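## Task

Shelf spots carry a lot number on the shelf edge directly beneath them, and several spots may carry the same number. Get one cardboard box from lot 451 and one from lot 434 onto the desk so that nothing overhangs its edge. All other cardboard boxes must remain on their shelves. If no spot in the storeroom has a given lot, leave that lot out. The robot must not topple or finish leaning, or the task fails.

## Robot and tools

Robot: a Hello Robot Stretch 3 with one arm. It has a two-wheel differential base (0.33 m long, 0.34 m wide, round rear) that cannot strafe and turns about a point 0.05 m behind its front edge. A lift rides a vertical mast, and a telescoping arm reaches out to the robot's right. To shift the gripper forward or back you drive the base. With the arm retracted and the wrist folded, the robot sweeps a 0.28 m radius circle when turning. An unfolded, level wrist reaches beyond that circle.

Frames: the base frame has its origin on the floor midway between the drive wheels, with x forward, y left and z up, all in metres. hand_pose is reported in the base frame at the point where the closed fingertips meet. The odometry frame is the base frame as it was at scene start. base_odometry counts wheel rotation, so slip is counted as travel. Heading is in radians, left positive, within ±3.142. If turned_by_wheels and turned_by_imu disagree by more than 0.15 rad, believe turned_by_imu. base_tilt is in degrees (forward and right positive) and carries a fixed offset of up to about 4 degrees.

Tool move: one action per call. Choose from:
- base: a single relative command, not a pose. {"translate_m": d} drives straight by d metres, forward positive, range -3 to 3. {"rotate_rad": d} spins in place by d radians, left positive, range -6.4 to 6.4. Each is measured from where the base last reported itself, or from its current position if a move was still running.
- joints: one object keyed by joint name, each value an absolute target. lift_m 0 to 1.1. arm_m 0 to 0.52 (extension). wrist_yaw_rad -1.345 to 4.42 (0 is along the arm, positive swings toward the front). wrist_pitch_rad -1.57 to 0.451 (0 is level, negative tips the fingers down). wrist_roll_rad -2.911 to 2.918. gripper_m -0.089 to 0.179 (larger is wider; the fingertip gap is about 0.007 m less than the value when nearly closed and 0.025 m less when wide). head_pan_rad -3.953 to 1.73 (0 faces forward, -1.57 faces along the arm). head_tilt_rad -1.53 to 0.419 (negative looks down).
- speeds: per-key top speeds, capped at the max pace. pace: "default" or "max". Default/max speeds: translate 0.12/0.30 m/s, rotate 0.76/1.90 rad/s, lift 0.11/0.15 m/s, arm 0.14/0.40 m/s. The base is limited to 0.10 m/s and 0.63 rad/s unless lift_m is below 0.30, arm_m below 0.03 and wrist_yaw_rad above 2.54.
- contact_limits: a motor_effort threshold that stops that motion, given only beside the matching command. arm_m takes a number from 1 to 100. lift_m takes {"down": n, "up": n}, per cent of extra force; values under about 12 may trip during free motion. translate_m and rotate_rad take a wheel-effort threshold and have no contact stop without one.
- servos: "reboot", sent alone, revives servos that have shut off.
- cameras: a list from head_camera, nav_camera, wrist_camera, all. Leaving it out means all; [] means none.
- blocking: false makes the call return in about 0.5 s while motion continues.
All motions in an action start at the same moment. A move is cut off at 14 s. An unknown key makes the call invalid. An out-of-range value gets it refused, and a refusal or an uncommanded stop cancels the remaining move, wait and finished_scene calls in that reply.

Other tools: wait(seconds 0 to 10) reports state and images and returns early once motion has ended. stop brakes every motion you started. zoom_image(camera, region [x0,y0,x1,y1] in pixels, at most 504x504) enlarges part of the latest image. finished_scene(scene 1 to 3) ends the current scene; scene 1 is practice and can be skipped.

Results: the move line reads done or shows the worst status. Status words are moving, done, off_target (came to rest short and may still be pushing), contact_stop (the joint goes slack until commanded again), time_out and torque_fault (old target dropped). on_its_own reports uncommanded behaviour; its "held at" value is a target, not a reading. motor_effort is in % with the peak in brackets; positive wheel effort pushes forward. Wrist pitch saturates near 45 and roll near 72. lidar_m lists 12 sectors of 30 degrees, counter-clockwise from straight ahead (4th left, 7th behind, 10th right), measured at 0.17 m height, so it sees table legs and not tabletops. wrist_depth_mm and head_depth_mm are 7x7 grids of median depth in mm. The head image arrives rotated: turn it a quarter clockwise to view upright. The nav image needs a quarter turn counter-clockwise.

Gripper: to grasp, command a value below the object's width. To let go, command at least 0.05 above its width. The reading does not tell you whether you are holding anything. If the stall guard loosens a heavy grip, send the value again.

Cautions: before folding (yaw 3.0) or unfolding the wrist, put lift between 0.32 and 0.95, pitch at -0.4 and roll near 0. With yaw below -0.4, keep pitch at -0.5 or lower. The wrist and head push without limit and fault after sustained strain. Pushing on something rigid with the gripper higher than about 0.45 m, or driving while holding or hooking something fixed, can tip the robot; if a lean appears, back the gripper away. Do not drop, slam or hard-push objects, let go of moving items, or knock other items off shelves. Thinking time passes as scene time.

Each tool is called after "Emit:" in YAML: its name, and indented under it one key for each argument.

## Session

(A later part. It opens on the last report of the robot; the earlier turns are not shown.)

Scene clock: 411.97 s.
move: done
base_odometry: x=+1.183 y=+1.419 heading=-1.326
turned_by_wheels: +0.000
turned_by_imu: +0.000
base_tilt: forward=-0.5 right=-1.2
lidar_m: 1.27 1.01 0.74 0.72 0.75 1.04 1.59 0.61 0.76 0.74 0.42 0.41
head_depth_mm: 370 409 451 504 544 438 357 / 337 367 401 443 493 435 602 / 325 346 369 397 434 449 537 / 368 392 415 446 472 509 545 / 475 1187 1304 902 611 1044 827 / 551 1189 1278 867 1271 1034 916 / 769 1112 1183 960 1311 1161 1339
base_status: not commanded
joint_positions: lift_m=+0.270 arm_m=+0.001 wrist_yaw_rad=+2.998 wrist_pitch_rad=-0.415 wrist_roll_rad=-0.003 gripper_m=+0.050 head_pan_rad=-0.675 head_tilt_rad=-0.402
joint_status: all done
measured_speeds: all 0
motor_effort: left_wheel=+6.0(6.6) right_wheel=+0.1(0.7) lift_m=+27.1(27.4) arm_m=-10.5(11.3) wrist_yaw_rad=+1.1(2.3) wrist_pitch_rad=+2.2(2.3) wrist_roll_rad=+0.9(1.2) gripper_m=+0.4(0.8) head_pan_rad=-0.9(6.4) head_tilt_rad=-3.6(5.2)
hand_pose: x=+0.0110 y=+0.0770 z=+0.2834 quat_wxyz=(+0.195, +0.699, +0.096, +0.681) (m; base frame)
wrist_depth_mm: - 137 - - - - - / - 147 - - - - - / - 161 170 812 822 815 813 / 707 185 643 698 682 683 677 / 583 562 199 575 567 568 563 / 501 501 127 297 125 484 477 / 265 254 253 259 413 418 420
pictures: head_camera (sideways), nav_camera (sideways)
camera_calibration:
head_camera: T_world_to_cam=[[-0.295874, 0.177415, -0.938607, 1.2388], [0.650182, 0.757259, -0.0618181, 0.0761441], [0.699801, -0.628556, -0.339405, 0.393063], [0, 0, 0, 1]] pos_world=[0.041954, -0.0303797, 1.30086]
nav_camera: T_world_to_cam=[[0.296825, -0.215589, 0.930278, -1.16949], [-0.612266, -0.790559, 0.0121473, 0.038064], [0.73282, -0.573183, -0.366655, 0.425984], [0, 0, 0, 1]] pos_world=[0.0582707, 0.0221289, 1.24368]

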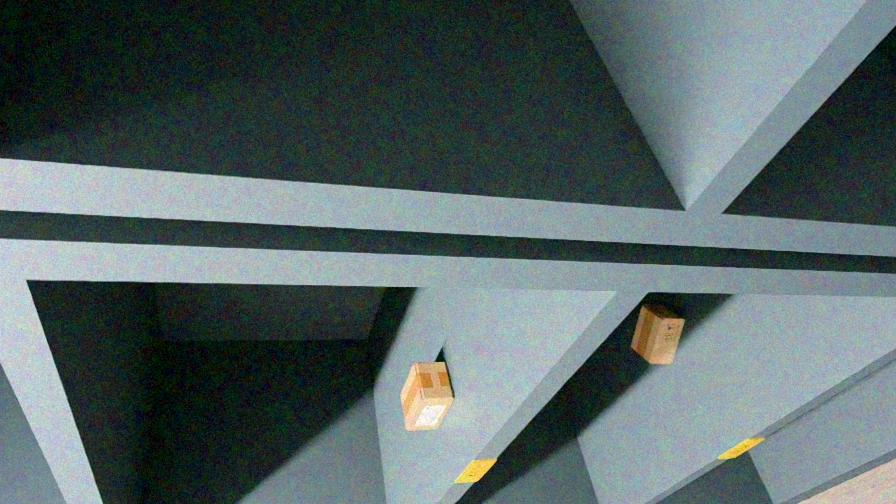

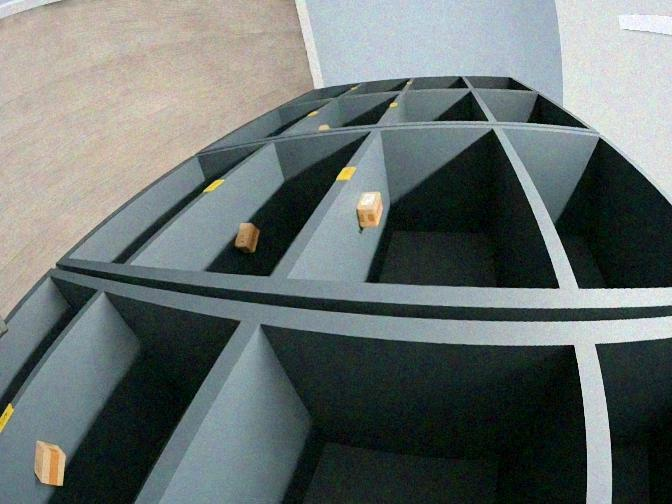

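Emit:
move:
  base: {"translate_m":0.75}
  joints: {"head_pan_rad":-1.57,"head_tilt_rad":-0.6}
  pace: "max"
  cameras: ["nav_camera"]

Emit:
zoom_image:
  camera: "nav_camera"
  region: [0, 0, 336, 252]

Emit:
zoom_image:
  camera: "nav_camera"
  region: [0, 252, 336, 504]

Scene clock: 425.97 s.
move: done
base_odometry: x=+1.365 y=+0.691 heading=-1.326
turned_by_wheels: +0.000
turned_by_imu: +0.001
base_tilt: forward=-0.2 right=-1.1
lidar_m: 1.45 0.99 0.73 0.71 0.74 1.03 1.31 0.46 0.50 0.75 0.68 0.58
head_depth_mm: 599 658 731 602 446 813 737 / 599 659 732 594 442 810 733 / 601 661 735 590 440 802 729 / 603 662 728 584 437 800 723 / 603 663 725 577 433 763 723 / 604 663 726 573 431 778 719 / 603 665 728 566 428 808 713
base_status: done
joint_positions: lift_m=+0.270 arm_m=+0.001 wrist_yaw_rad=+2.998 wrist_pitch_rad=-0.415 wrist_roll_rad=-0.003 gripper_m=+0.050 head_pan_rad=-1.570 head_tilt_rad=-0.602
joint_status: all done
measured_speeds: all 0
motor_effort: left_wheel=-0.6(13.9) right_wheel=+4.6(14.3) lift_m=+28.5(29.4) arm_m=-8.5(10.1) wrist_yaw_rad=+1.4(2.8) wrist_pitch_rad=+2.2(2.3) wrist_roll_rad=+0.8(1.3) gripper_m=+0.4(1.1) head_pan_rad=+3.8(4.0) head_tilt_rad=-0.4(9.0)
hand_pose: x=+0.0110 y=+0.0770 z=+0.2834 quat_wxyz=(+0.195, +0.699, +0.096, +0.681) (m; base frame)
wrist_depth_mm: - 137 - - - - - / - 148 - - - - - / - 162 172 - 819 809 827 / 713 186 634 701 690 689 678 / 579 558 199 569 568 569 566 / 498 497 127 296 125 483 481 / 264 254 254 259 413 421 423
pictures: nav_camera (sideways)
camera_calibration:
nav_camera: T_world_to_cam=[[0.0173494, -0.544052, 0.838872, -1.04848], [-0.999794, -0.0182472, 0.00884336, 0.0448183], [0.0104958, -0.838853, -0.544257, 0.661457], [0, 0, 0, 1]] pos_world=[0.056057, -0.014743, 1.23915]

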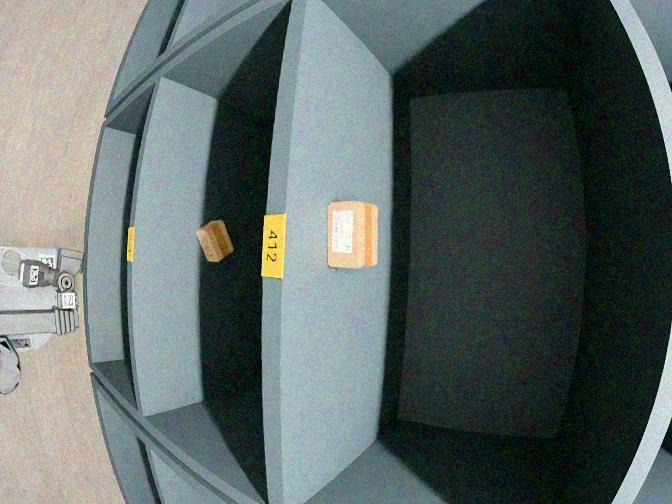

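Scaled by 1.500 from the camera's 672x504 image, which has a finer 792x594 frame.

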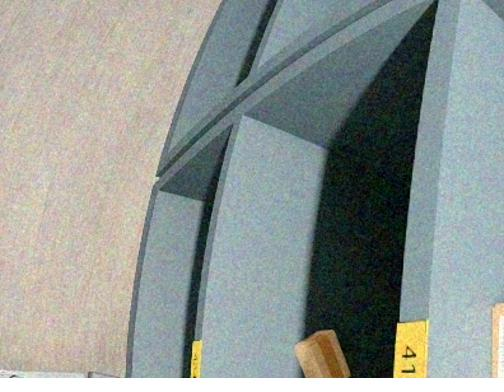

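Scaled by 1.500 from the camera's 672x504 image, which has a finer 792x594 frame.

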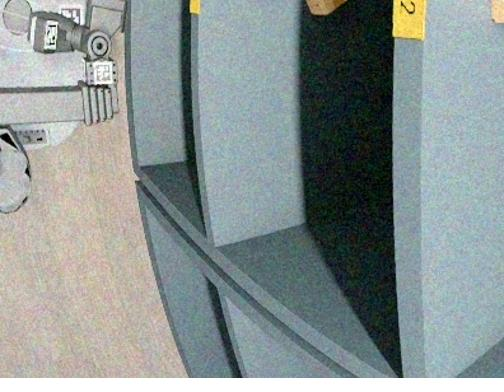

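Emit:
zoom_image:
  camera: "nav_camera"
  region: [110, 215, 160, 275]

Emit:
move:
  joints: {"head_pan_rad":-0.6,"head_tilt_rad":-0.4}
  pace: "max"
  cameras: ["nav_camera"]

Emit:
zoom_image:
  camera: "nav_camera"
  region: [180, 130, 380, 230]

Emit:
move:
  joints: {"head_pan_rad":-2.5,"head_tilt_rad":-0.4}
  pace: "max"
  cameras: ["nav_camera"]

Scaled by 8.400 from the camera's 672x504 image, which has a finer 792x594 frame.

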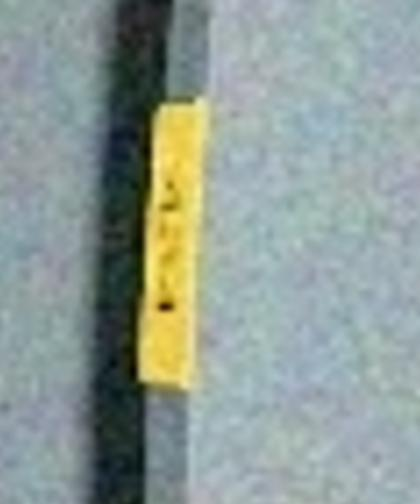

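Scene clock: 435.17 s.
move: done
base_odometry: x=+1.365 y=+0.691 heading=-1.326
turned_by_wheels: +0.000
turned_by_imu: +0.000
base_tilt: forward=-0.5 right=-1.2
lidar_m: 1.46 0.99 0.73 0.71 0.74 1.02 1.31 0.46 0.50 0.75 0.68 0.57
head_depth_mm: 425 613 670 740 607 442 779 / 431 566 613 672 603 456 844 / 438 525 566 614 598 723 795 / 468 499 532 572 599 675 740 / 568 1041 1427 790 762 975 887 / 1219 1319 1399 1081 1414 1181 1325 / 1182 1244 1329 1420 1529 1627 1392
base_status: not commanded
joint_positions: lift_m=+0.270 arm_m=+0.001 wrist_yaw_rad=+2.998 wrist_pitch_rad=-0.415 wrist_roll_rad=-0.003 gripper_m=+0.050 head_pan_rad=-0.570 head_tilt_rad=-0.395
joint_status: all done
measured_speeds: all 0
motor_effort: left_wheel=-0.5(1.0) right_wheel=+4.4(5.1) lift_m=+30.1(30.1) arm_m=-7.2(8.4) wrist_yaw_rad=+2.1(2.6) wrist_pitch_rad=+2.2(2.3) wrist_roll_rad=+1.0(1.1) gripper_m=+0.6(1.0) head_pan_rad=-1.7(5.0) head_tilt_rad=+2.4(6.3)
hand_pose: x=+0.0110 y=+0.0770 z=+0.2834 quat_wxyz=(+0.195, +0.699, +0.096, +0.681) (m; base frame)
wrist_depth_mm: - 137 - - - - - / - 147 - - - - - / - 161 172 - 823 806 807 / 718 186 643 692 687 684 683 / 588 565 198 576 573 566 565 / 502 493 127 298 125 488 482 / 263 256 255 259 415 424 422
pictures: nav_camera (sideways)
camera_calibration:
nav_camera: T_world_to_cam=[[0.312262, -0.179933, 0.9328, -1.17282], [-0.526452, -0.850116, 0.0122504, 0.0374127], [0.790785, -0.4949, -0.360186, 0.417198], [0, 0, 0, 1]] pos_world=[0.0560101, 0.0272471, 1.24382]

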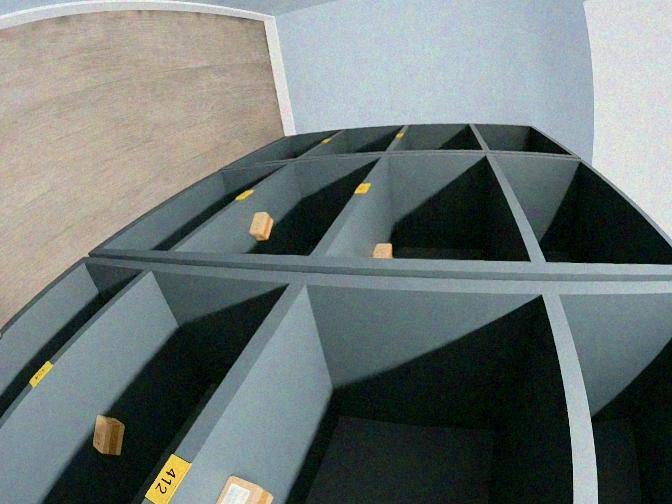

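Scaled by 2.520 from the camera's 672x504 image, which has a finer 792x594 frame.

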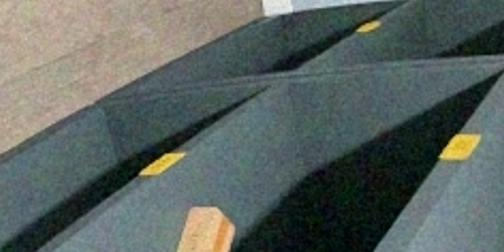

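Scene clock: 437.30 s.
move: done
base_odometry: x=+1.365 y=+0.691 heading=-1.326
turned_by_wheels: +0.000
turned_by_imu: +0.000
base_tilt: forward=-0.3 right=-1.2
lidar_m: 1.45 0.99 0.73 0.71 0.74 1.02 1.31 0.46 0.50 0.75 0.68 0.58
head_depth_mm: 1085 1156 1213 1240 1362 1638 1431 / 648 1227 1300 957 1392 1158 1363 / 493 1276 1370 942 1254 1064 925 / 403 435 467 502 550 608 672 / 371 397 425 456 493 527 587 / 399 431 464 503 528 452 663 / 433 475 516 564 575 426 761
base_status: not commanded
joint_positions: lift_m=+0.270 arm_m=+0.001 wrist_yaw_rad=+2.998 wrist_pitch_rad=-0.415 wrist_roll_rad=-0.003 gripper_m=+0.050 head_pan_rad=-2.508 head_tilt_rad=-0.397
joint_status: all done
measured_speeds: translate_m=+0.000 rotate_rad=+0.000 lift_m=+0.000 arm_m=+0.000 wrist_yaw_rad=+0.000 wrist_pitch_rad=+0.000 wrist_roll_rad=+0.000 head_pan_rad=+0.024 head_tilt_rad=+0.000
motor_effort: left_wheel=-0.8(1.4) right_wheel=+4.1(5.4) lift_m=+29.5(30.9) arm_m=-7.2(7.7) wrist_yaw_rad=+2.0(2.8) wrist_pitch_rad=+2.2(2.3) wrist_roll_rad=+0.8(1.3) gripper_m=+0.0(0.8) head_pan_rad=+3.3(6.2) head_tilt_rad=-3.7(6.2)
hand_pose: x=+0.0110 y=+0.0770 z=+0.2834 quat_wxyz=(+0.195, +0.699, +0.096, +0.681) (m; base frame)
wrist_depth_mm: - 137 - - - - - / - 148 - - - - - / - 161 173 - 839 814 814 / 717 186 651 703 689 682 675 / 587 566 199 574 566 570 568 / 500 499 127 297 125 487 482 / 264 256 255 259 414 424 422
pictures: nav_camera (sideways)
camera_calibration:
nav_camera: T_world_to_cam=[[-0.282083, -0.228273, 0.931837, -1.168], [-0.604303, 0.796661, 0.0122261, 0.0379834], [-0.745149, -0.559663, -0.36267, 0.429809], [0, 0, 0, 1]] pos_world=[0.0137516, -0.0563353, 1.2438]

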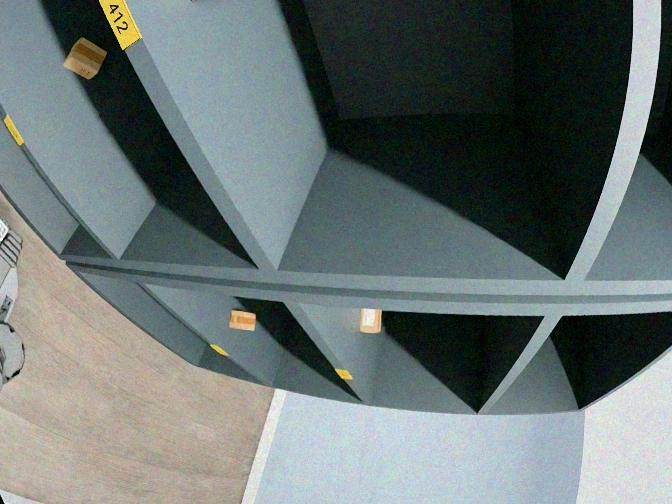

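Emit:
zoom_image:
  camera: "nav_camera"
  region: [190, 330, 250, 370]

Emit:
zoom_image:
  camera: "nav_camera"
  region: [0, 110, 40, 150]

Emit:
move:
  base: {"translate_m":0.35}
  joints: {"head_pan_rad":-0.9,"head_tilt_rad":-0.5}
  pace: "max"
  cameras: ["head_camera","nav_camera"]

Scaled by 8.400 from the camera's 672x504 image, which has a finer 792x594 frame.

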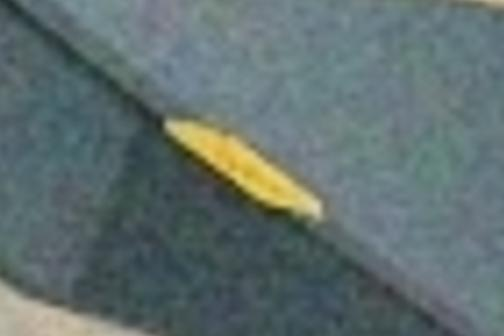

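Scaled by 12.600 from the camera's 672x504 image, which has a finer 792x594 frame.

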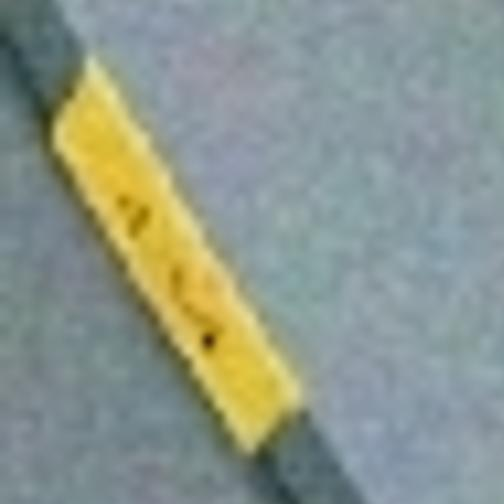

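Scene clock: 448.10 s.
move: done
base_odometry: x=+1.450 y=+0.352 heading=-1.326
turned_by_wheels: +0.000
turned_by_imu: +0.000
base_tilt: forward=-0.2 right=-1.3
lidar_m: 2.03 0.98 0.73 0.70 0.73 1.01 1.65 0.75 0.78 0.52 0.34 1.10
head_depth_mm: - 288 319 380 468 391 741 / 294 309 296 320 357 388 571 / 286 304 332 361 391 421 464 / 787 857 922 629 430 470 540 / 856 942 1006 699 516 939 765 / 936 1046 1084 695 1071 931 804 / 1011 1080 1114 684 1151 928 1182
base_status: done
joint_positions: lift_m=+0.270 arm_m=+0.001 wrist_yaw_rad=+2.998 wrist_pitch_rad=-0.415 wrist_roll_rad=-0.003 gripper_m=+0.050 head_pan_rad=-0.895 head_tilt_rad=-0.504
joint_status: all done
measured_speeds: all 0
motor_effort: left_wheel=+1.2(12.6) right_wheel=+5.8(14.3) lift_m=+23.7(31.1) arm_m=-4.1(6.3) wrist_yaw_rad=+1.4(3.1) wrist_pitch_rad=+2.2(2.3) wrist_roll_rad=+1.1(1.2) gripper_m=+0.6(0.9) head_pan_rad=-2.9(5.7) head_tilt_rad=+1.4(6.8)
hand_pose: x=+0.0110 y=+0.0770 z=+0.2834 quat_wxyz=(+0.195, +0.699, +0.096, +0.681) (m; base frame)
wrist_depth_mm: - 137 - - - - - / - 148 - - - - - / - 161 172 - 817 822 807 / 717 185 645 705 695 689 669 / 588 568 199 572 575 570 564 / 498 495 127 298 125 486 484 / 264 256 254 261 415 423 418
pictures: head_camera (sideways), nav_camera (sideways)
camera_calibration:
head_camera: T_world_to_cam=[[-0.308529, 0.311058, -0.898918, 1.18704], [0.79609, 0.601673, -0.0650358, 0.0794172], [0.520625, -0.735685, -0.433264, 0.516296], [0, 0, 0, 1]] pos_world=[0.0342176, -0.0371913, 1.29591]
nav_camera: T_world_to_cam=[[0.300555, -0.347848, 0.88807, -1.11438], [-0.769684, -0.638339, 0.0104581, 0.0412757], [0.563252, -0.686677, -0.45959, 0.547921], [0, 0, 0, 1]] pos_world=[0.0580849, 0.0149568, 1.24104]

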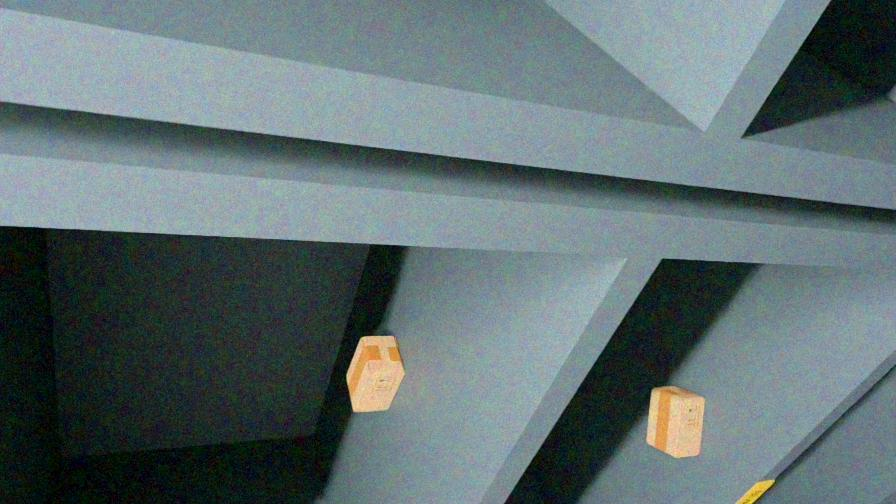

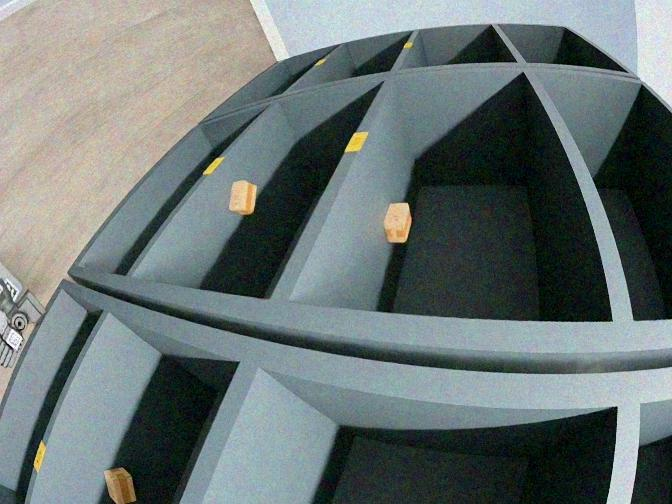

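Emit:
zoom_image:
  camera: "nav_camera"
  region: [190, 125, 380, 185]

Emit:
move:
  base: {"translate_m":0.6}
  joints: {"head_pan_rad":-1.57,"head_tilt_rad":-0.75}
  pace: "max"
  cameras: ["head_camera","nav_camera"]

Scaled by 2.653 from the camera's 672x504 image, which has a finer 792x594 frame.

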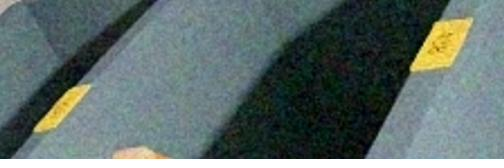

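Scene clock: 456.90 s.
move: done
base_odometry: x=+1.595 y=-0.231 heading=-1.327
turned_by_wheels: +0.000
turned_by_imu: +0.000
base_tilt: forward=-0.4 right=-1.2
lidar_m: 1.45 0.96 0.71 0.69 0.72 1.00 1.33 0.47 0.51 0.77 0.67 0.58
head_depth_mm: 620 700 638 476 852 800 821 / 622 699 632 472 873 790 1026 / 625 703 623 469 872 789 1024 / 624 703 592 464 865 784 1019 / 625 705 557 461 860 749 1017 / 628 708 578 456 858 776 1017 / 629 707 596 453 875 775 1031
base_status: done
joint_positions: lift_m=+0.270 arm_m=+0.001 wrist_yaw_rad=+2.998 wrist_pitch_rad=-0.415 wrist_roll_rad=-0.003 gripper_m=+0.050 head_pan_rad=-1.571 head_tilt_rad=-0.750
joint_status: all done
measured_speeds: all 0
motor_effort: left_wheel=+0.0(13.8) right_wheel=+5.5(14.1) lift_m=+29.9(31.0) arm_m=-3.5(4.4) wrist_yaw_rad=+1.5(2.7) wrist_pitch_rad=+2.3(2.3) wrist_roll_rad=+0.9(1.2) gripper_m=+0.1(0.8) head_pan_rad=+3.6(5.9) head_tilt_rad=-6.3(7.7)
hand_pose: x=+0.0110 y=+0.0770 z=+0.2834 quat_wxyz=(+0.195, +0.699, +0.096, +0.681) (m; base frame)
wrist_depth_mm: - 137 - - - - - / - 147 - - - - - / - 161 170 802 795 818 810 / 709 186 646 708 687 688 677 / 585 561 198 570 573 569 562 / 499 496 127 298 125 483 484 / 264 255 253 259 411 425 422
pictures: head_camera (sideways), nav_camera (sideways)
camera_calibration:
head_camera: T_world_to_cam=[[-0.0464661, 0.641669, -0.765573, 1.0116], [0.997485, -0.0112555, -0.0699757, 0.0846586], [-0.0535181, -0.766899, -0.639533, 0.788153], [0, 0, 0, 1]] pos_world=[0.00473993, -0.0437281, 1.28443]
nav_camera: T_world_to_cam=[[0.0171919, -0.662016, 0.749293, -0.93173], [-0.999799, -0.0190998, 0.00606442, 0.0483379], [0.0102966, -0.749247, -0.662211, 0.814882], [0, 0, 0, 1]] pos_world=[0.0559559, -0.0053493, 1.23747]

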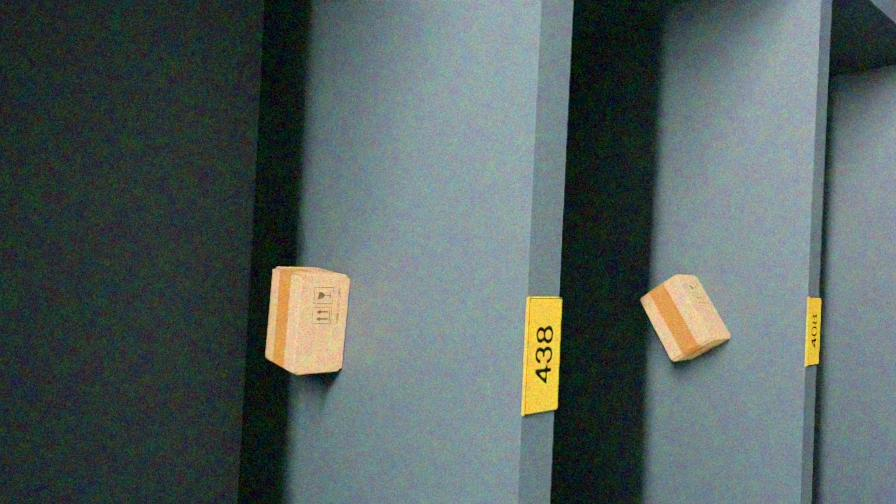

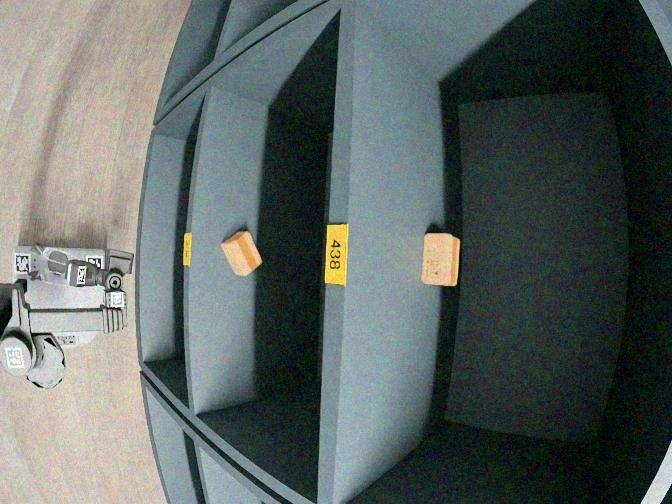

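Emit:
move:
  base: {"translate_m":0.85}
  pace: "max"
  cameras: ["head_camera"]

Scene clock: 467.83 s.
move: done
base_odometry: x=+1.800 y=-1.055 heading=-1.326
turned_by_wheels: +0.000
turned_by_imu: +0.000
base_tilt: forward=-0.4 right=-1.2
lidar_m: 0.62 0.65 0.70 0.67 0.70 0.98 1.24 0.47 0.42 0.78 0.80 0.65
head_depth_mm: 633 702 637 475 676 700 761 / 636 717 628 471 882 792 893 / 635 717 624 468 895 790 1049 / 637 717 615 463 889 783 1038 / 639 719 609 460 885 782 1031 / 641 724 513 457 863 775 1032 / 642 723 523 452 895 771 1025
base_status: done
joint_positions: lift_m=+0.270 arm_m=+0.001 wrist_yaw_rad=+2.998 wrist_pitch_rad=-0.415 wrist_roll_rad=-0.003 gripper_m=+0.050 head_pan_rad=-1.570 head_tilt_rad=-0.750
joint_status: not commanded
measured_speeds: all 0
motor_effort: left_wheel=+6.0(11.7) right_wheel=+1.1(14.2) lift_m=+23.3(27.4) arm_m=-1.1(2.6) wrist_yaw_rad=+1.2(3.7) wrist_pitch_rad=+2.2(2.4) wrist_roll_rad=+0.9(1.2) gripper_m=+0.3(1.0) head_pan_rad=+2.5(3.7) head_tilt_rad=-5.8(6.8)
hand_pose: x=+0.0110 y=+0.0770 z=+0.2834 quat_wxyz=(+0.195, +0.699, +0.096, +0.681) (m; base frame)
wrist_depth_mm: - 137 - - - - - / - 147 - - - - - / - 161 170 - - 787 - / 713 186 650 703 689 695 668 / 586 565 198 578 564 565 559 / 495 494 127 296 125 490 479 / 265 256 254 259 413 423 421
pictures: head_camera (sideways)
camera_calibration:
head_camera: T_world_to_cam=[[-0.0469738, 0.641757, -0.765468, 1.01148], [0.997494, -0.0104542, -0.0699769, 0.0845952], [-0.0529104, -0.766837, -0.639657, 0.788319], [0, 0, 0, 1]] pos_world=[0.00484011, -0.0437271, 1.28443]

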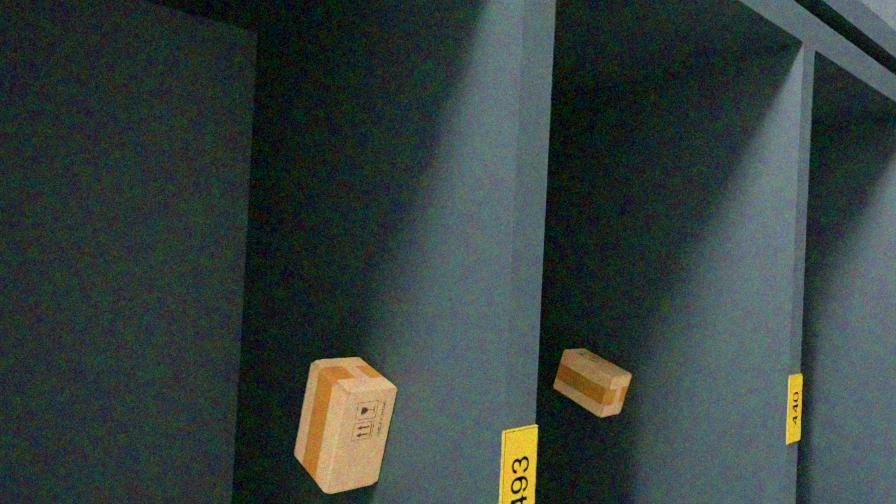

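Emit:
move:
  base: {"translate_m":-1.65}
  pace: "max"
  cameras: ["head_camera"]

Emit:
move:
  base: {"translate_m":-0.85}
  pace: "max"
  cameras: ["head_camera"]

Scene clock: 481.23 s.
move: done
base_odometry: x=+1.401 y=+0.546 heading=-1.326
turned_by_wheels: +0.000
turned_by_imu: -0.001
base_tilt: forward=-0.3 right=-1.1
lidar_m: 1.31 0.99 0.73 0.71 0.74 1.02 1.46 0.58 0.71 0.75 0.48 0.46
head_depth_mm: 606 684 636 476 416 797 730 / 609 684 629 455 413 793 725 / 610 685 622 437 409 787 719 / 610 688 616 448 407 783 716 / 612 689 608 460 408 781 713 / 613 692 601 455 856 776 1011 / 616 695 595 452 850 773 974
base_status: done
joint_positions: lift_m=+0.270 arm_m=+0.001 wrist_yaw_rad=+2.998 wrist_pitch_rad=-0.415 wrist_roll_rad=-0.003 gripper_m=+0.050 head_pan_rad=-1.570 head_tilt_rad=-0.750
joint_status: not commanded
measured_speeds: all 0
motor_effort: left_wheel=-1.6(14.9) right_wheel=-5.5(14.3) lift_m=+30.0(31.5) arm_m=+1.9(2.5) wrist_yaw_rad=+2.8(3.6) wrist_pitch_rad=+2.3(2.4) wrist_roll_rad=+0.9(1.3) gripper_m=+0.4(0.9) head_pan_rad=+0.9(2.4) head_tilt_rad=-4.5(5.8)
hand_pose: x=+0.0110 y=+0.0770 z=+0.2834 quat_wxyz=(+0.195, +0.699, +0.096, +0.681) (m; base frame)
wrist_depth_mm: - 137 - - - - - / - 147 - - - - - / - 161 173 - 826 824 811 / 704 186 639 694 687 682 693 / 591 562 198 570 571 563 568 / 494 499 127 298 125 481 483 / 264 255 254 258 413 423 421
pictures: head_camera (sideways)
camera_calibration:
head_camera: T_world_to_cam=[[-0.0469738, 0.641757, -0.765468, 1.01148], [0.997494, -0.0104542, -0.0699769, 0.0845952], [-0.0529104, -0.766837, -0.639657, 0.788319], [0, 0, 0, 1]] pos_world=[0.00484011, -0.0437271, 1.28443]

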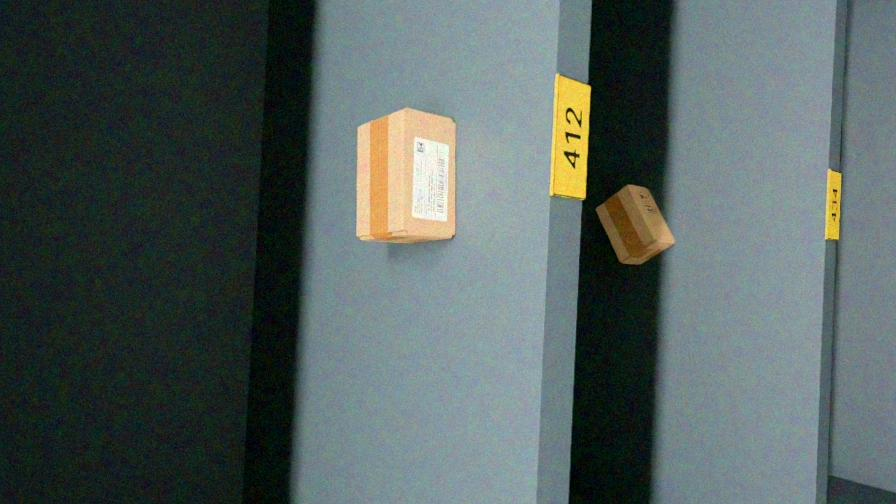

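Scene clock: 485.40 s.
move: done
base_odometry: x=+1.195 y=+1.370 heading=-1.326
turned_by_wheels: +0.000
turned_by_imu: -0.001
base_tilt: forward=-0.3 right=-1.2
lidar_m: 1.22 1.01 0.74 0.72 0.75 1.04 1.64 0.65 0.76 0.74 0.38 0.42
head_depth_mm: 596 670 635 475 403 801 713 / 596 673 630 473 400 758 710 / 599 674 621 469 398 788 707 / 599 672 615 464 396 786 703 / 601 677 608 460 397 780 717 / 601 678 601 456 401 777 711 / 602 654 596 453 397 738 708
base_status: done
joint_positions: lift_m=+0.270 arm_m=+0.001 wrist_yaw_rad=+2.998 wrist_pitch_rad=-0.415 wrist_roll_rad=-0.003 gripper_m=+0.050 head_pan_rad=-1.570 head_tilt_rad=-0.750
joint_status: not commanded
measured_speeds: all 0
motor_effort: left_wheel=-0.1(14.7) right_wheel=-10.6(14.0) lift_m=+28.7(30.1) arm_m=+3.2(3.6) wrist_yaw_rad=+0.7(2.7) wrist_pitch_rad=+2.2(2.4) wrist_roll_rad=+0.8(1.3) gripper_m=+0.5(0.8) head_pan_rad=+0.0(1.2) head_tilt_rad=-4.3(5.3)
hand_pose: x=+0.0110 y=+0.0770 z=+0.2834 quat_wxyz=(+0.195, +0.699, +0.096, +0.681) (m; base frame)
wrist_depth_mm: - 137 - - - - - / - 147 - - - - - / - 161 170 796 827 816 814 / 715 186 642 689 689 685 690 / 581 567 199 574 568 569 562 / 497 498 127 294 125 487 482 / 265 255 254 259 417 425 421
pictures: head_camera (sideways)
camera_calibration:
head_camera: T_world_to_cam=[[-0.0469738, 0.641757, -0.765468, 1.01148], [0.997494, -0.0104542, -0.0699769, 0.0845952], [-0.0529104, -0.766837, -0.639657, 0.788319], [0, 0, 0, 1]] pos_world=[0.00484011, -0.0437271, 1.28443]

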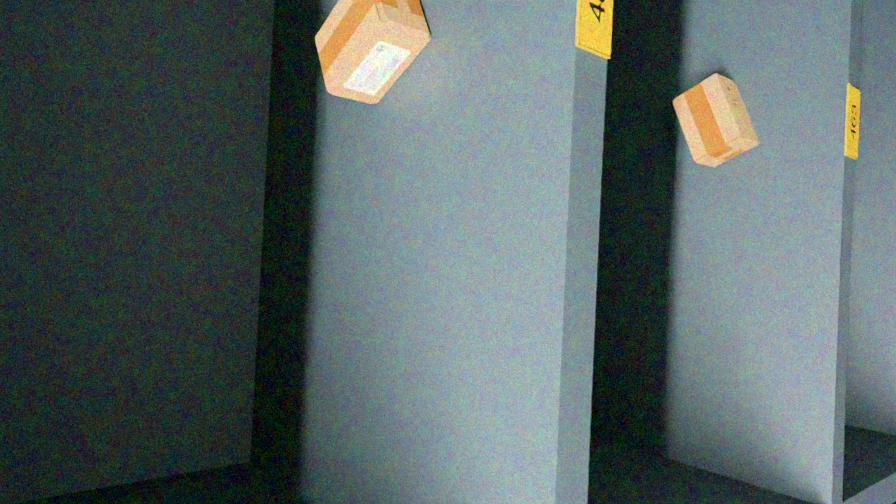

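Emit:
move:
  base: {"translate_m":0.62}
  pace: "max"
  cameras: ["head_camera"]

Emit:
move:
  joints: {"lift_m":0.68}
  pace: "max"
  cameras: []

Emit:
zoom_image:
  camera: "head_camera"
  region: [580, 200, 830, 450]

Scene clock: 508.97 s.
move: done
base_odometry: x=+1.345 y=+0.769 heading=-1.326
turned_by_wheels: +0.000
turned_by_imu: +0.001
base_tilt: forward=-0.4 right=-1.1
lidar_m: 1.53 0.99 0.73 0.71 0.74 1.03 1.23 0.41 0.40 0.75 0.78 0.64
head_depth_mm: 604 680 637 476 408 710 701 / 605 681 631 472 412 795 724 / 607 683 623 468 409 789 722 / 608 686 616 464 407 787 718 / 607 686 609 461 403 781 716 / 612 688 601 456 403 776 711 / 611 689 595 436 402 772 1005
base_status: done
joint_positions: lift_m=+0.270 arm_m=+0.001 wrist_yaw_rad=+2.998 wrist_pitch_rad=-0.415 wrist_roll_rad=-0.003 gripper_m=+0.050 head_pan_rad=-1.570 head_tilt_rad=-0.750
joint_status: not commanded
measured_speeds: all 0
motor_effort: left_wheel=+5.1(14.1) right_wheel=-0.1(14.9) lift_m=+27.2(28.6) arm_m=+5.3(5.7) wrist_yaw_rad=+1.2(3.2) wrist_pitch_rad=+2.2(2.3) wrist_roll_rad=+0.9(1.3) gripper_m=+0.0(1.0) head_pan_rad=-1.0(1.4) head_tilt_rad=-3.2(4.6)
hand_pose: x=+0.0110 y=+0.0770 z=+0.2834 quat_wxyz=(+0.195, +0.699, +0.096, +0.681) (m; base frame)
wrist_depth_mm: - 137 - - - - - / - 147 - - - - - / - 161 172 808 824 825 810 / 719 186 648 689 688 680 688 / 585 557 199 567 567 568 563 / 496 496 127 298 125 485 484 / 264 255 253 259 413 419 423
pictures: head_camera (sideways)
camera_calibration:
head_camera: T_world_to_cam=[[-0.0469738, 0.641757, -0.765468, 1.01148], [0.997494, -0.0104542, -0.0699769, 0.0845952], [-0.0529104, -0.766837, -0.639657, 0.788319], [0, 0, 0, 1]] pos_world=[0.00484011, -0.0437271, 1.28443]

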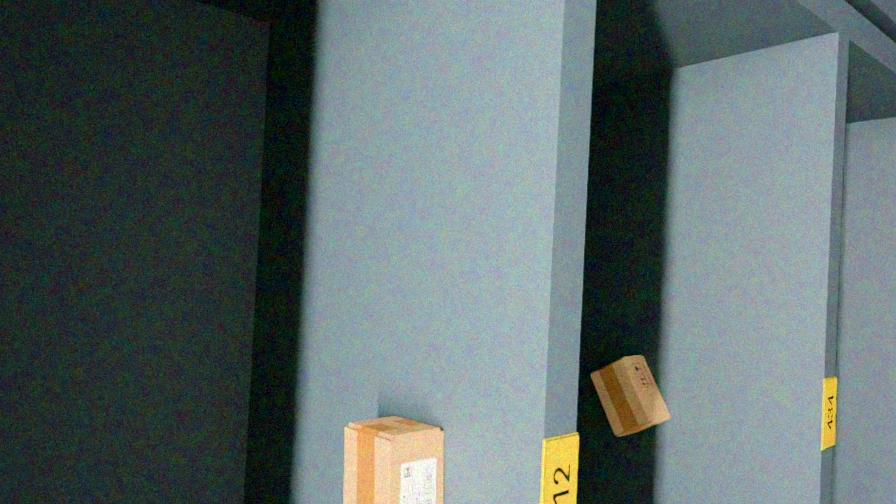

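Scene clock: 512.50 s.
move: done
base_odometry: x=+1.345 y=+0.769 heading=-1.326
turned_by_wheels: +0.000
turned_by_imu: +0.000
base_tilt: forward=-0.4 right=-1.3
lidar_m: 1.53 0.99 0.73 0.71 0.74 1.03 1.23 0.41 0.40 0.75 0.78 0.64
head_depth_mm: 603 681 636 475 409 711 696 / 606 682 629 472 413 796 681 / 605 683 622 467 410 788 681 / 607 685 617 463 407 785 689 / 609 685 608 460 404 781 402 / 611 687 603 455 404 778 711 / 612 690 595 436 403 773 1001
base_status: not commanded
joint_positions: lift_m=+0.680 arm_m=+0.001 wrist_yaw_rad=+2.998 wrist_pitch_rad=-0.415 wrist_roll_rad=-0.003 gripper_m=+0.050 head_pan_rad=-1.570 head_tilt_rad=-0.750
joint_status: all done
measured_speeds: all 0
motor_effort: left_wheel=+4.8(5.7) right_wheel=-0.2(0.9) lift_m=+28.4(34.6) arm_m=+6.6(6.6) wrist_yaw_rad=+0.4(2.7) wrist_pitch_rad=+2.2(2.4) wrist_roll_rad=+0.8(1.2) gripper_m=+0.5(0.8) head_pan_rad=-2.1(2.5) head_tilt_rad=-2.8(3.9)
hand_pose: x=+0.0110 y=+0.0769 z=+0.6934 quat_wxyz=(+0.195, +0.699, +0.096, +0.681) (m; base frame)
wrist_depth_mm: - 137 - - - - - / - 147 - - - - - / - 161 170 - - - - / - 179 188 - - - - / - 199 197 - - - - / - - 127 971 125 965 966 / 874 99 278 856 823 843 857
pictures: none
No camera images: "cameras" was empty.

Scaled by 2.016 from the camera's 896x504 image, which has a finer 1280x720 frame.

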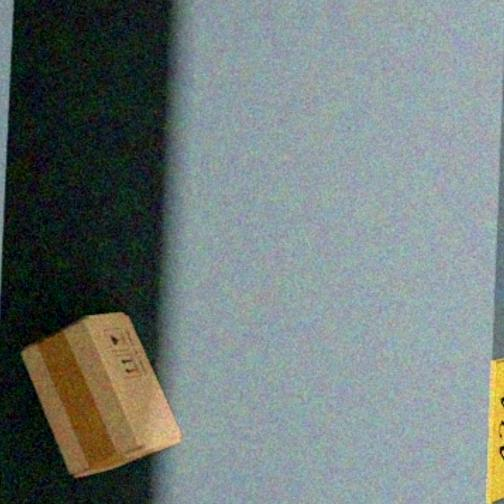

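Emit:
move:
  base: {"translate_m":0.07}
  joints: {"wrist_yaw_rad":0.45,"gripper_m":0.17}
  cameras: []

Emit:
move:
  joints: {"lift_m":0.63,"wrist_pitch_rad":-0.3,"arm_m":0.16}
  cameras: ["wrist_camera","head_camera"]

Scene clock: 535.20 s.
move: done
base_odometry: x=+1.362 y=+0.701 heading=-1.326
turned_by_wheels: +0.000
turned_by_imu: +0.000
base_tilt: forward=-0.4 right=-1.3
lidar_m: 1.47 0.99 0.73 0.71 0.74 1.02 1.31 0.45 0.48 0.75 0.70 0.58
head_depth_mm: 607 682 636 475 415 795 715 / 608 684 631 472 413 795 681 / 607 684 624 468 410 790 683 / 610 685 617 464 407 767 435 / 612 689 610 446 405 782 428 / 611 688 602 435 404 775 696 / 614 690 595 438 849 773 1007
base_status: done
joint_positions: lift_m=+0.680 arm_m=+0.001 wrist_yaw_rad=+0.453 wrist_pitch_rad=-0.415 wrist_roll_rad=-0.003 gripper_m=+0.170 head_pan_rad=-1.570 head_tilt_rad=-0.750
joint_status: all done
measured_speeds: all 0
motor_effort: left_wheel=+3.2(10.7) right_wheel=+7.9(9.4) lift_m=+25.7(26.2) arm_m=+7.9(8.1) wrist_yaw_rad=-3.2(5.6) wrist_pitch_rad=+2.3(2.4) wrist_roll_rad=+1.0(1.2) gripper_m=+0.4(82.3) head_pan_rad=-2.2(3.2) head_tilt_rad=-2.1(3.4)
hand_pose: x=+0.0769 y=-0.3477 z=+0.6934 quat_wxyz=(+0.708, +0.297, -0.640, +0.014) (m; base frame)
wrist_depth_mm: 390 467 - - - - - / 407 478 - - - - - / 417 489 - - - - - / 438 492 490 484 477 475 457 / 407 401 404 400 355 397 396 / 117 141 344 342 340 330 336 / - 292 298 298 297 288 106
pictures: none
No camera images: "cameras" was empty.

Scene clock: 537.63 s.
move: done
base_odometry: x=+1.362 y=+0.701 heading=-1.326
turned_by_wheels: +0.000
turned_by_imu: +0.000
base_tilt: forward=-0.4 right=-1.3
lidar_m: 1.47 0.99 0.73 0.71 0.74 1.02 1.30 0.45 0.48 0.75 0.69 0.58
head_depth_mm: 605 682 637 476 416 797 731 / 607 682 630 472 413 743 397 / 606 685 623 468 409 482 720 / 608 686 617 464 407 514 716 / 611 687 609 445 404 745 715 / 613 690 602 435 404 774 711 / 613 692 596 438 848 773 1007
base_status: not commanded
joint_positions: lift_m=+0.630 arm_m=+0.160 wrist_yaw_rad=+0.453 wrist_pitch_rad=-0.321 wrist_roll_rad=-0.003 gripper_m=+0.170 head_pan_rad=-1.570 head_tilt_rad=-0.750
joint_status: all done
measured_speeds: all 0
motor_effort: left_wheel=+3.1(3.6) right_wheel=+7.7(9.0) lift_m=+31.0(31.3) arm_m=+13.2(14.7) wrist_yaw_rad=-3.6(4.7) wrist_pitch_rad=+3.3(5.5) wrist_roll_rad=+0.9(1.2) gripper_m=+0.6(1.3) head_pan_rad=-3.1(3.5) head_tilt_rad=-2.1(3.2)
hand_pose: x=+0.0816 y=-0.5168 z=+0.6651 quat_wxyz=(+0.707, +0.267, -0.653, +0.047) (m; base frame)
wrist_depth_mm: 388 454 - - - - - / 396 473 - - - - - / 405 480 - - - - - / 422 478 487 457 - - - / 389 388 382 382 381 351 - / 123 141 319 317 317 305 304 / 259 265 263 215 262 262 106
pictures: head_camera (sideways), wrist_camera
camera_calibration:
head_camera: T_world_to_cam=[[-0.0469738, 0.641757, -0.765468, 1.01148], [0.997494, -0.0104542, -0.0699769, 0.0845952], [-0.0529104, -0.766837, -0.639657, 0.788319], [0, 0, 0, 1]] pos_world=[0.00484011, -0.0437271, 1.28443]
wrist_camera: T_world_to_cam=[[-0.880683, -0.473327, -0.0189688, -0.153428], [-0.221738, 0.447295, -0.866464, 0.858066], [0.418605, -0.758874, -0.498879, 0.0715815], [0, 0, 0, 1]] pos_world=[0.0251799, -0.402109, 0.776283]

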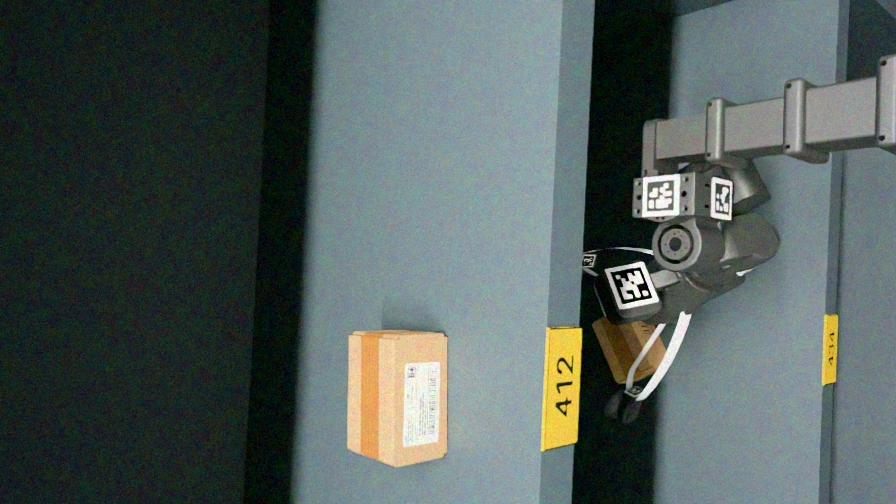

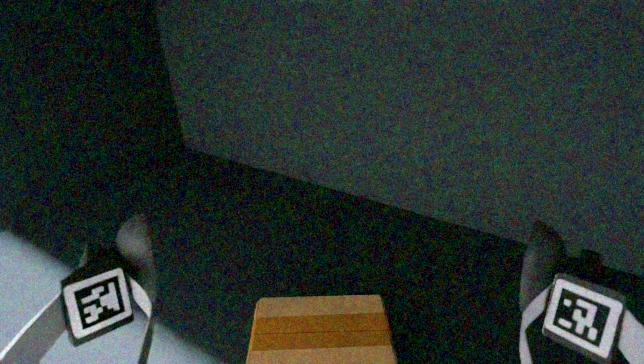

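Emit:
move:
  base: {"translate_m":0.012}
  joints: {"arm_m":0.173,"lift_m":0.53}
  cameras: ["wrist_camera"]

Emit:
move:
  joints: {"gripper_m":0.035}
  cameras: ["wrist_camera"]

Emit:
move:
  joints: {"lift_m":0.64}
  cameras: ["wrist_camera"]

Scene clock: 549.20 s.
move: done
base_odometry: x=+1.365 y=+0.689 heading=-1.326
turned_by_wheels: +0.000
turned_by_imu: +0.000
base_tilt: forward=-0.3 right=-1.3
lidar_m: 1.45 0.99 0.73 0.71 0.74 1.02 1.31 0.46 0.50 0.75 0.68 0.57
head_depth_mm: 606 683 638 476 416 795 729 / 605 684 629 472 413 795 697 / 609 684 622 468 410 571 576 / 610 688 615 464 406 634 703 / 612 687 610 444 404 731 716 / 612 690 603 434 404 762 712 / 614 692 596 442 853 773 1007
base_status: done
joint_positions: lift_m=+0.530 arm_m=+0.173 wrist_yaw_rad=+0.453 wrist_pitch_rad=-0.320 wrist_roll_rad=-0.003 gripper_m=+0.170 head_pan_rad=-1.570 head_tilt_rad=-0.750
joint_status: all done
measured_speeds: all 0
motor_effort: left_wheel=+3.3(8.7) right_wheel=+7.9(10.7) lift_m=+23.8(28.5) arm_m=+12.3(15.1) wrist_yaw_rad=-3.3(4.0) wrist_pitch_rad=+3.3(3.4) wrist_roll_rad=+0.8(1.2) gripper_m=+0.9(1.0) head_pan_rad=-3.0(3.5) head_tilt_rad=-2.1(2.7)
hand_pose: x=+0.0816 y=-0.5299 z=+0.5652 quat_wxyz=(+0.707, +0.267, -0.653, +0.047) (m; base frame)
wrist_depth_mm: 375 440 - - - - - / 384 464 - - - - - / 372 386 383 357 349 - - / 288 286 285 281 280 278 267 / 228 226 158 140 151 222 221 / 123 141 134 135 136 179 184 / 151 152 151 148 150 154 106
pictures: wrist_camera
camera_calibration:
wrist_camera: T_world_to_cam=[[-0.880745, -0.473208, -0.0190289, -0.161475], [-0.221451, 0.44702, -0.866679, 0.777236], [0.418626, -0.759109, -0.498503, 0.0115172], [0, 0, 0, 1]] pos_world=[0.0250798, -0.415108, 0.676283]

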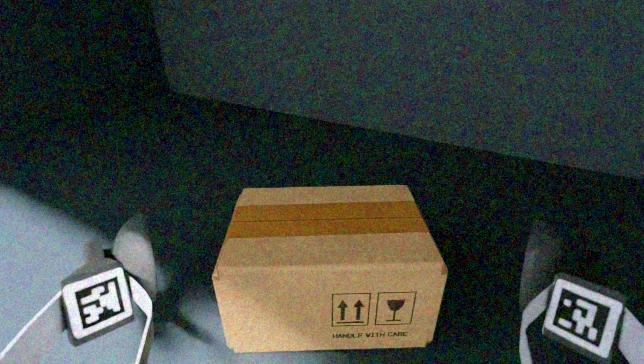

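Scene clock: 551.07 s.
move: done
base_odometry: x=+1.365 y=+0.689 heading=-1.326
turned_by_wheels: +0.000
turned_by_imu: +0.000
base_tilt: forward=-0.3 right=-1.1
lidar_m: 1.46 0.99 0.73 0.71 0.74 1.02 1.31 0.46 0.50 0.75 0.68 0.57
head_depth_mm: 606 681 636 476 416 799 731 / 607 683 631 472 413 794 697 / 608 683 623 468 409 571 575 / 610 685 615 463 407 633 701 / 610 688 610 444 405 746 714 / 612 691 601 434 404 778 711 / 615 691 596 442 851 773 1007
base_status: not commanded
joint_positions: lift_m=+0.530 arm_m=+0.173 wrist_yaw_rad=+0.453 wrist_pitch_rad=-0.318 wrist_roll_rad=-0.003 gripper_m=+0.036 head_pan_rad=-1.570 head_tilt_rad=-0.750
joint_status: all done
measured_speeds: all 0
motor_effort: left_wheel=+3.7(4.1) right_wheel=+6.9(8.5) lift_m=+29.8(29.9) arm_m=+9.7(12.5) wrist_yaw_rad=-2.4(4.5) wrist_pitch_rad=+2.9(3.4) wrist_roll_rad=+0.8(1.2) gripper_m=-21.6(93.2) head_pan_rad=-3.5(3.6) head_tilt_rad=-1.0(2.1)
hand_pose: x=+0.0817 y=-0.5301 z=+0.5657 quat_wxyz=(+0.707, +0.266, -0.654, +0.048) (m; base frame)
wrist_depth_mm: 376 443 - - - - - / 385 466 - - - - - / 372 390 388 361 339 - - / 291 288 286 285 284 281 267 / 228 228 149 145 145 224 223 / 189 189 134 138 135 179 185 / 166 152 151 151 151 150 163
pictures: wrist_camera
camera_calibration:
wrist_camera: T_world_to_cam=[[-0.880726, -0.473251, -0.0188626, -0.1616], [-0.220584, 0.4451, -0.867887, 0.777491], [0.419125, -0.76021, -0.496403, 0.00977797], [0, 0, 0, 1]] pos_world=[0.0250786, -0.415106, 0.67658]

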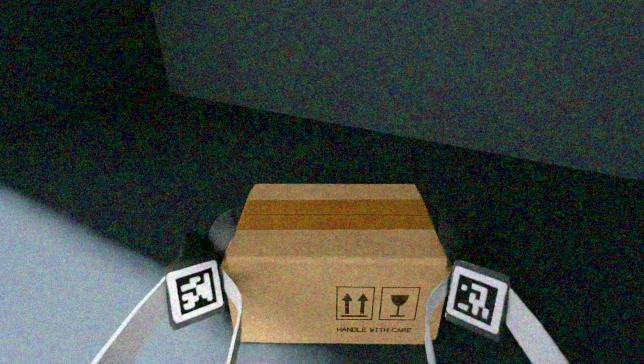

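Scene clock: 552.90 s.
move: done
base_odometry: x=+1.365 y=+0.689 heading=-1.326
turned_by_wheels: +0.000
turned_by_imu: +0.000
base_tilt: forward=-0.5 right=-1.3
lidar_m: 1.45 0.99 0.73 0.71 0.74 1.02 1.31 0.46 0.50 0.75 0.68 0.57
head_depth_mm: 606 683 639 476 415 798 728 / 607 683 631 472 413 490 388 / 608 686 622 468 410 489 719 / 609 687 617 464 407 519 718 / 612 687 608 444 404 762 714 / 611 687 602 433 403 779 710 / 615 691 595 441 851 773 1009
base_status: not commanded
joint_positions: lift_m=+0.640 arm_m=+0.173 wrist_yaw_rad=+0.453 wrist_pitch_rad=-0.323 wrist_roll_rad=-0.003 gripper_m=+0.038 head_pan_rad=-1.570 head_tilt_rad=-0.750
joint_status: all done
measured_speeds: all 0
motor_effort: left_wheel=+3.3(3.9) right_wheel=+7.5(8.2) lift_m=+31.0(34.5) arm_m=+7.8(9.8) wrist_yaw_rad=-4.1(4.9) wrist_pitch_rad=+3.7(3.9) wrist_roll_rad=+0.8(1.2) gripper_m=-9.1(21.4) head_pan_rad=-2.7(3.4) head_tilt_rad=-1.4(2.0)
hand_pose: x=+0.0815 y=-0.5296 z=+0.6745 quat_wxyz=(+0.707, +0.268, -0.653, +0.046) (m; base frame)
wrist_depth_mm: 375 442 - - - - - / 387 465 - - - - - / 400 476 - - - - - / 413 474 495 180 - - - / 394 401 150 146 145 - - / 332 332 135 137 136 315 316 / 294 267 153 152 150 264 280
pictures: wrist_camera
camera_calibration:
wrist_camera: T_world_to_cam=[[-0.880758, -0.473183, -0.0190703, -0.159256], [-0.22252, 0.449063, -0.865348, 0.872165], [0.418031, -0.757918, -0.500809, 0.0684814], [0, 0, 0, 1]] pos_world=[0.0251812, -0.415111, 0.785985]

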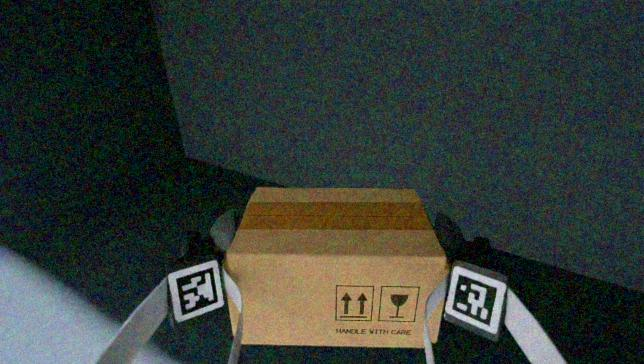

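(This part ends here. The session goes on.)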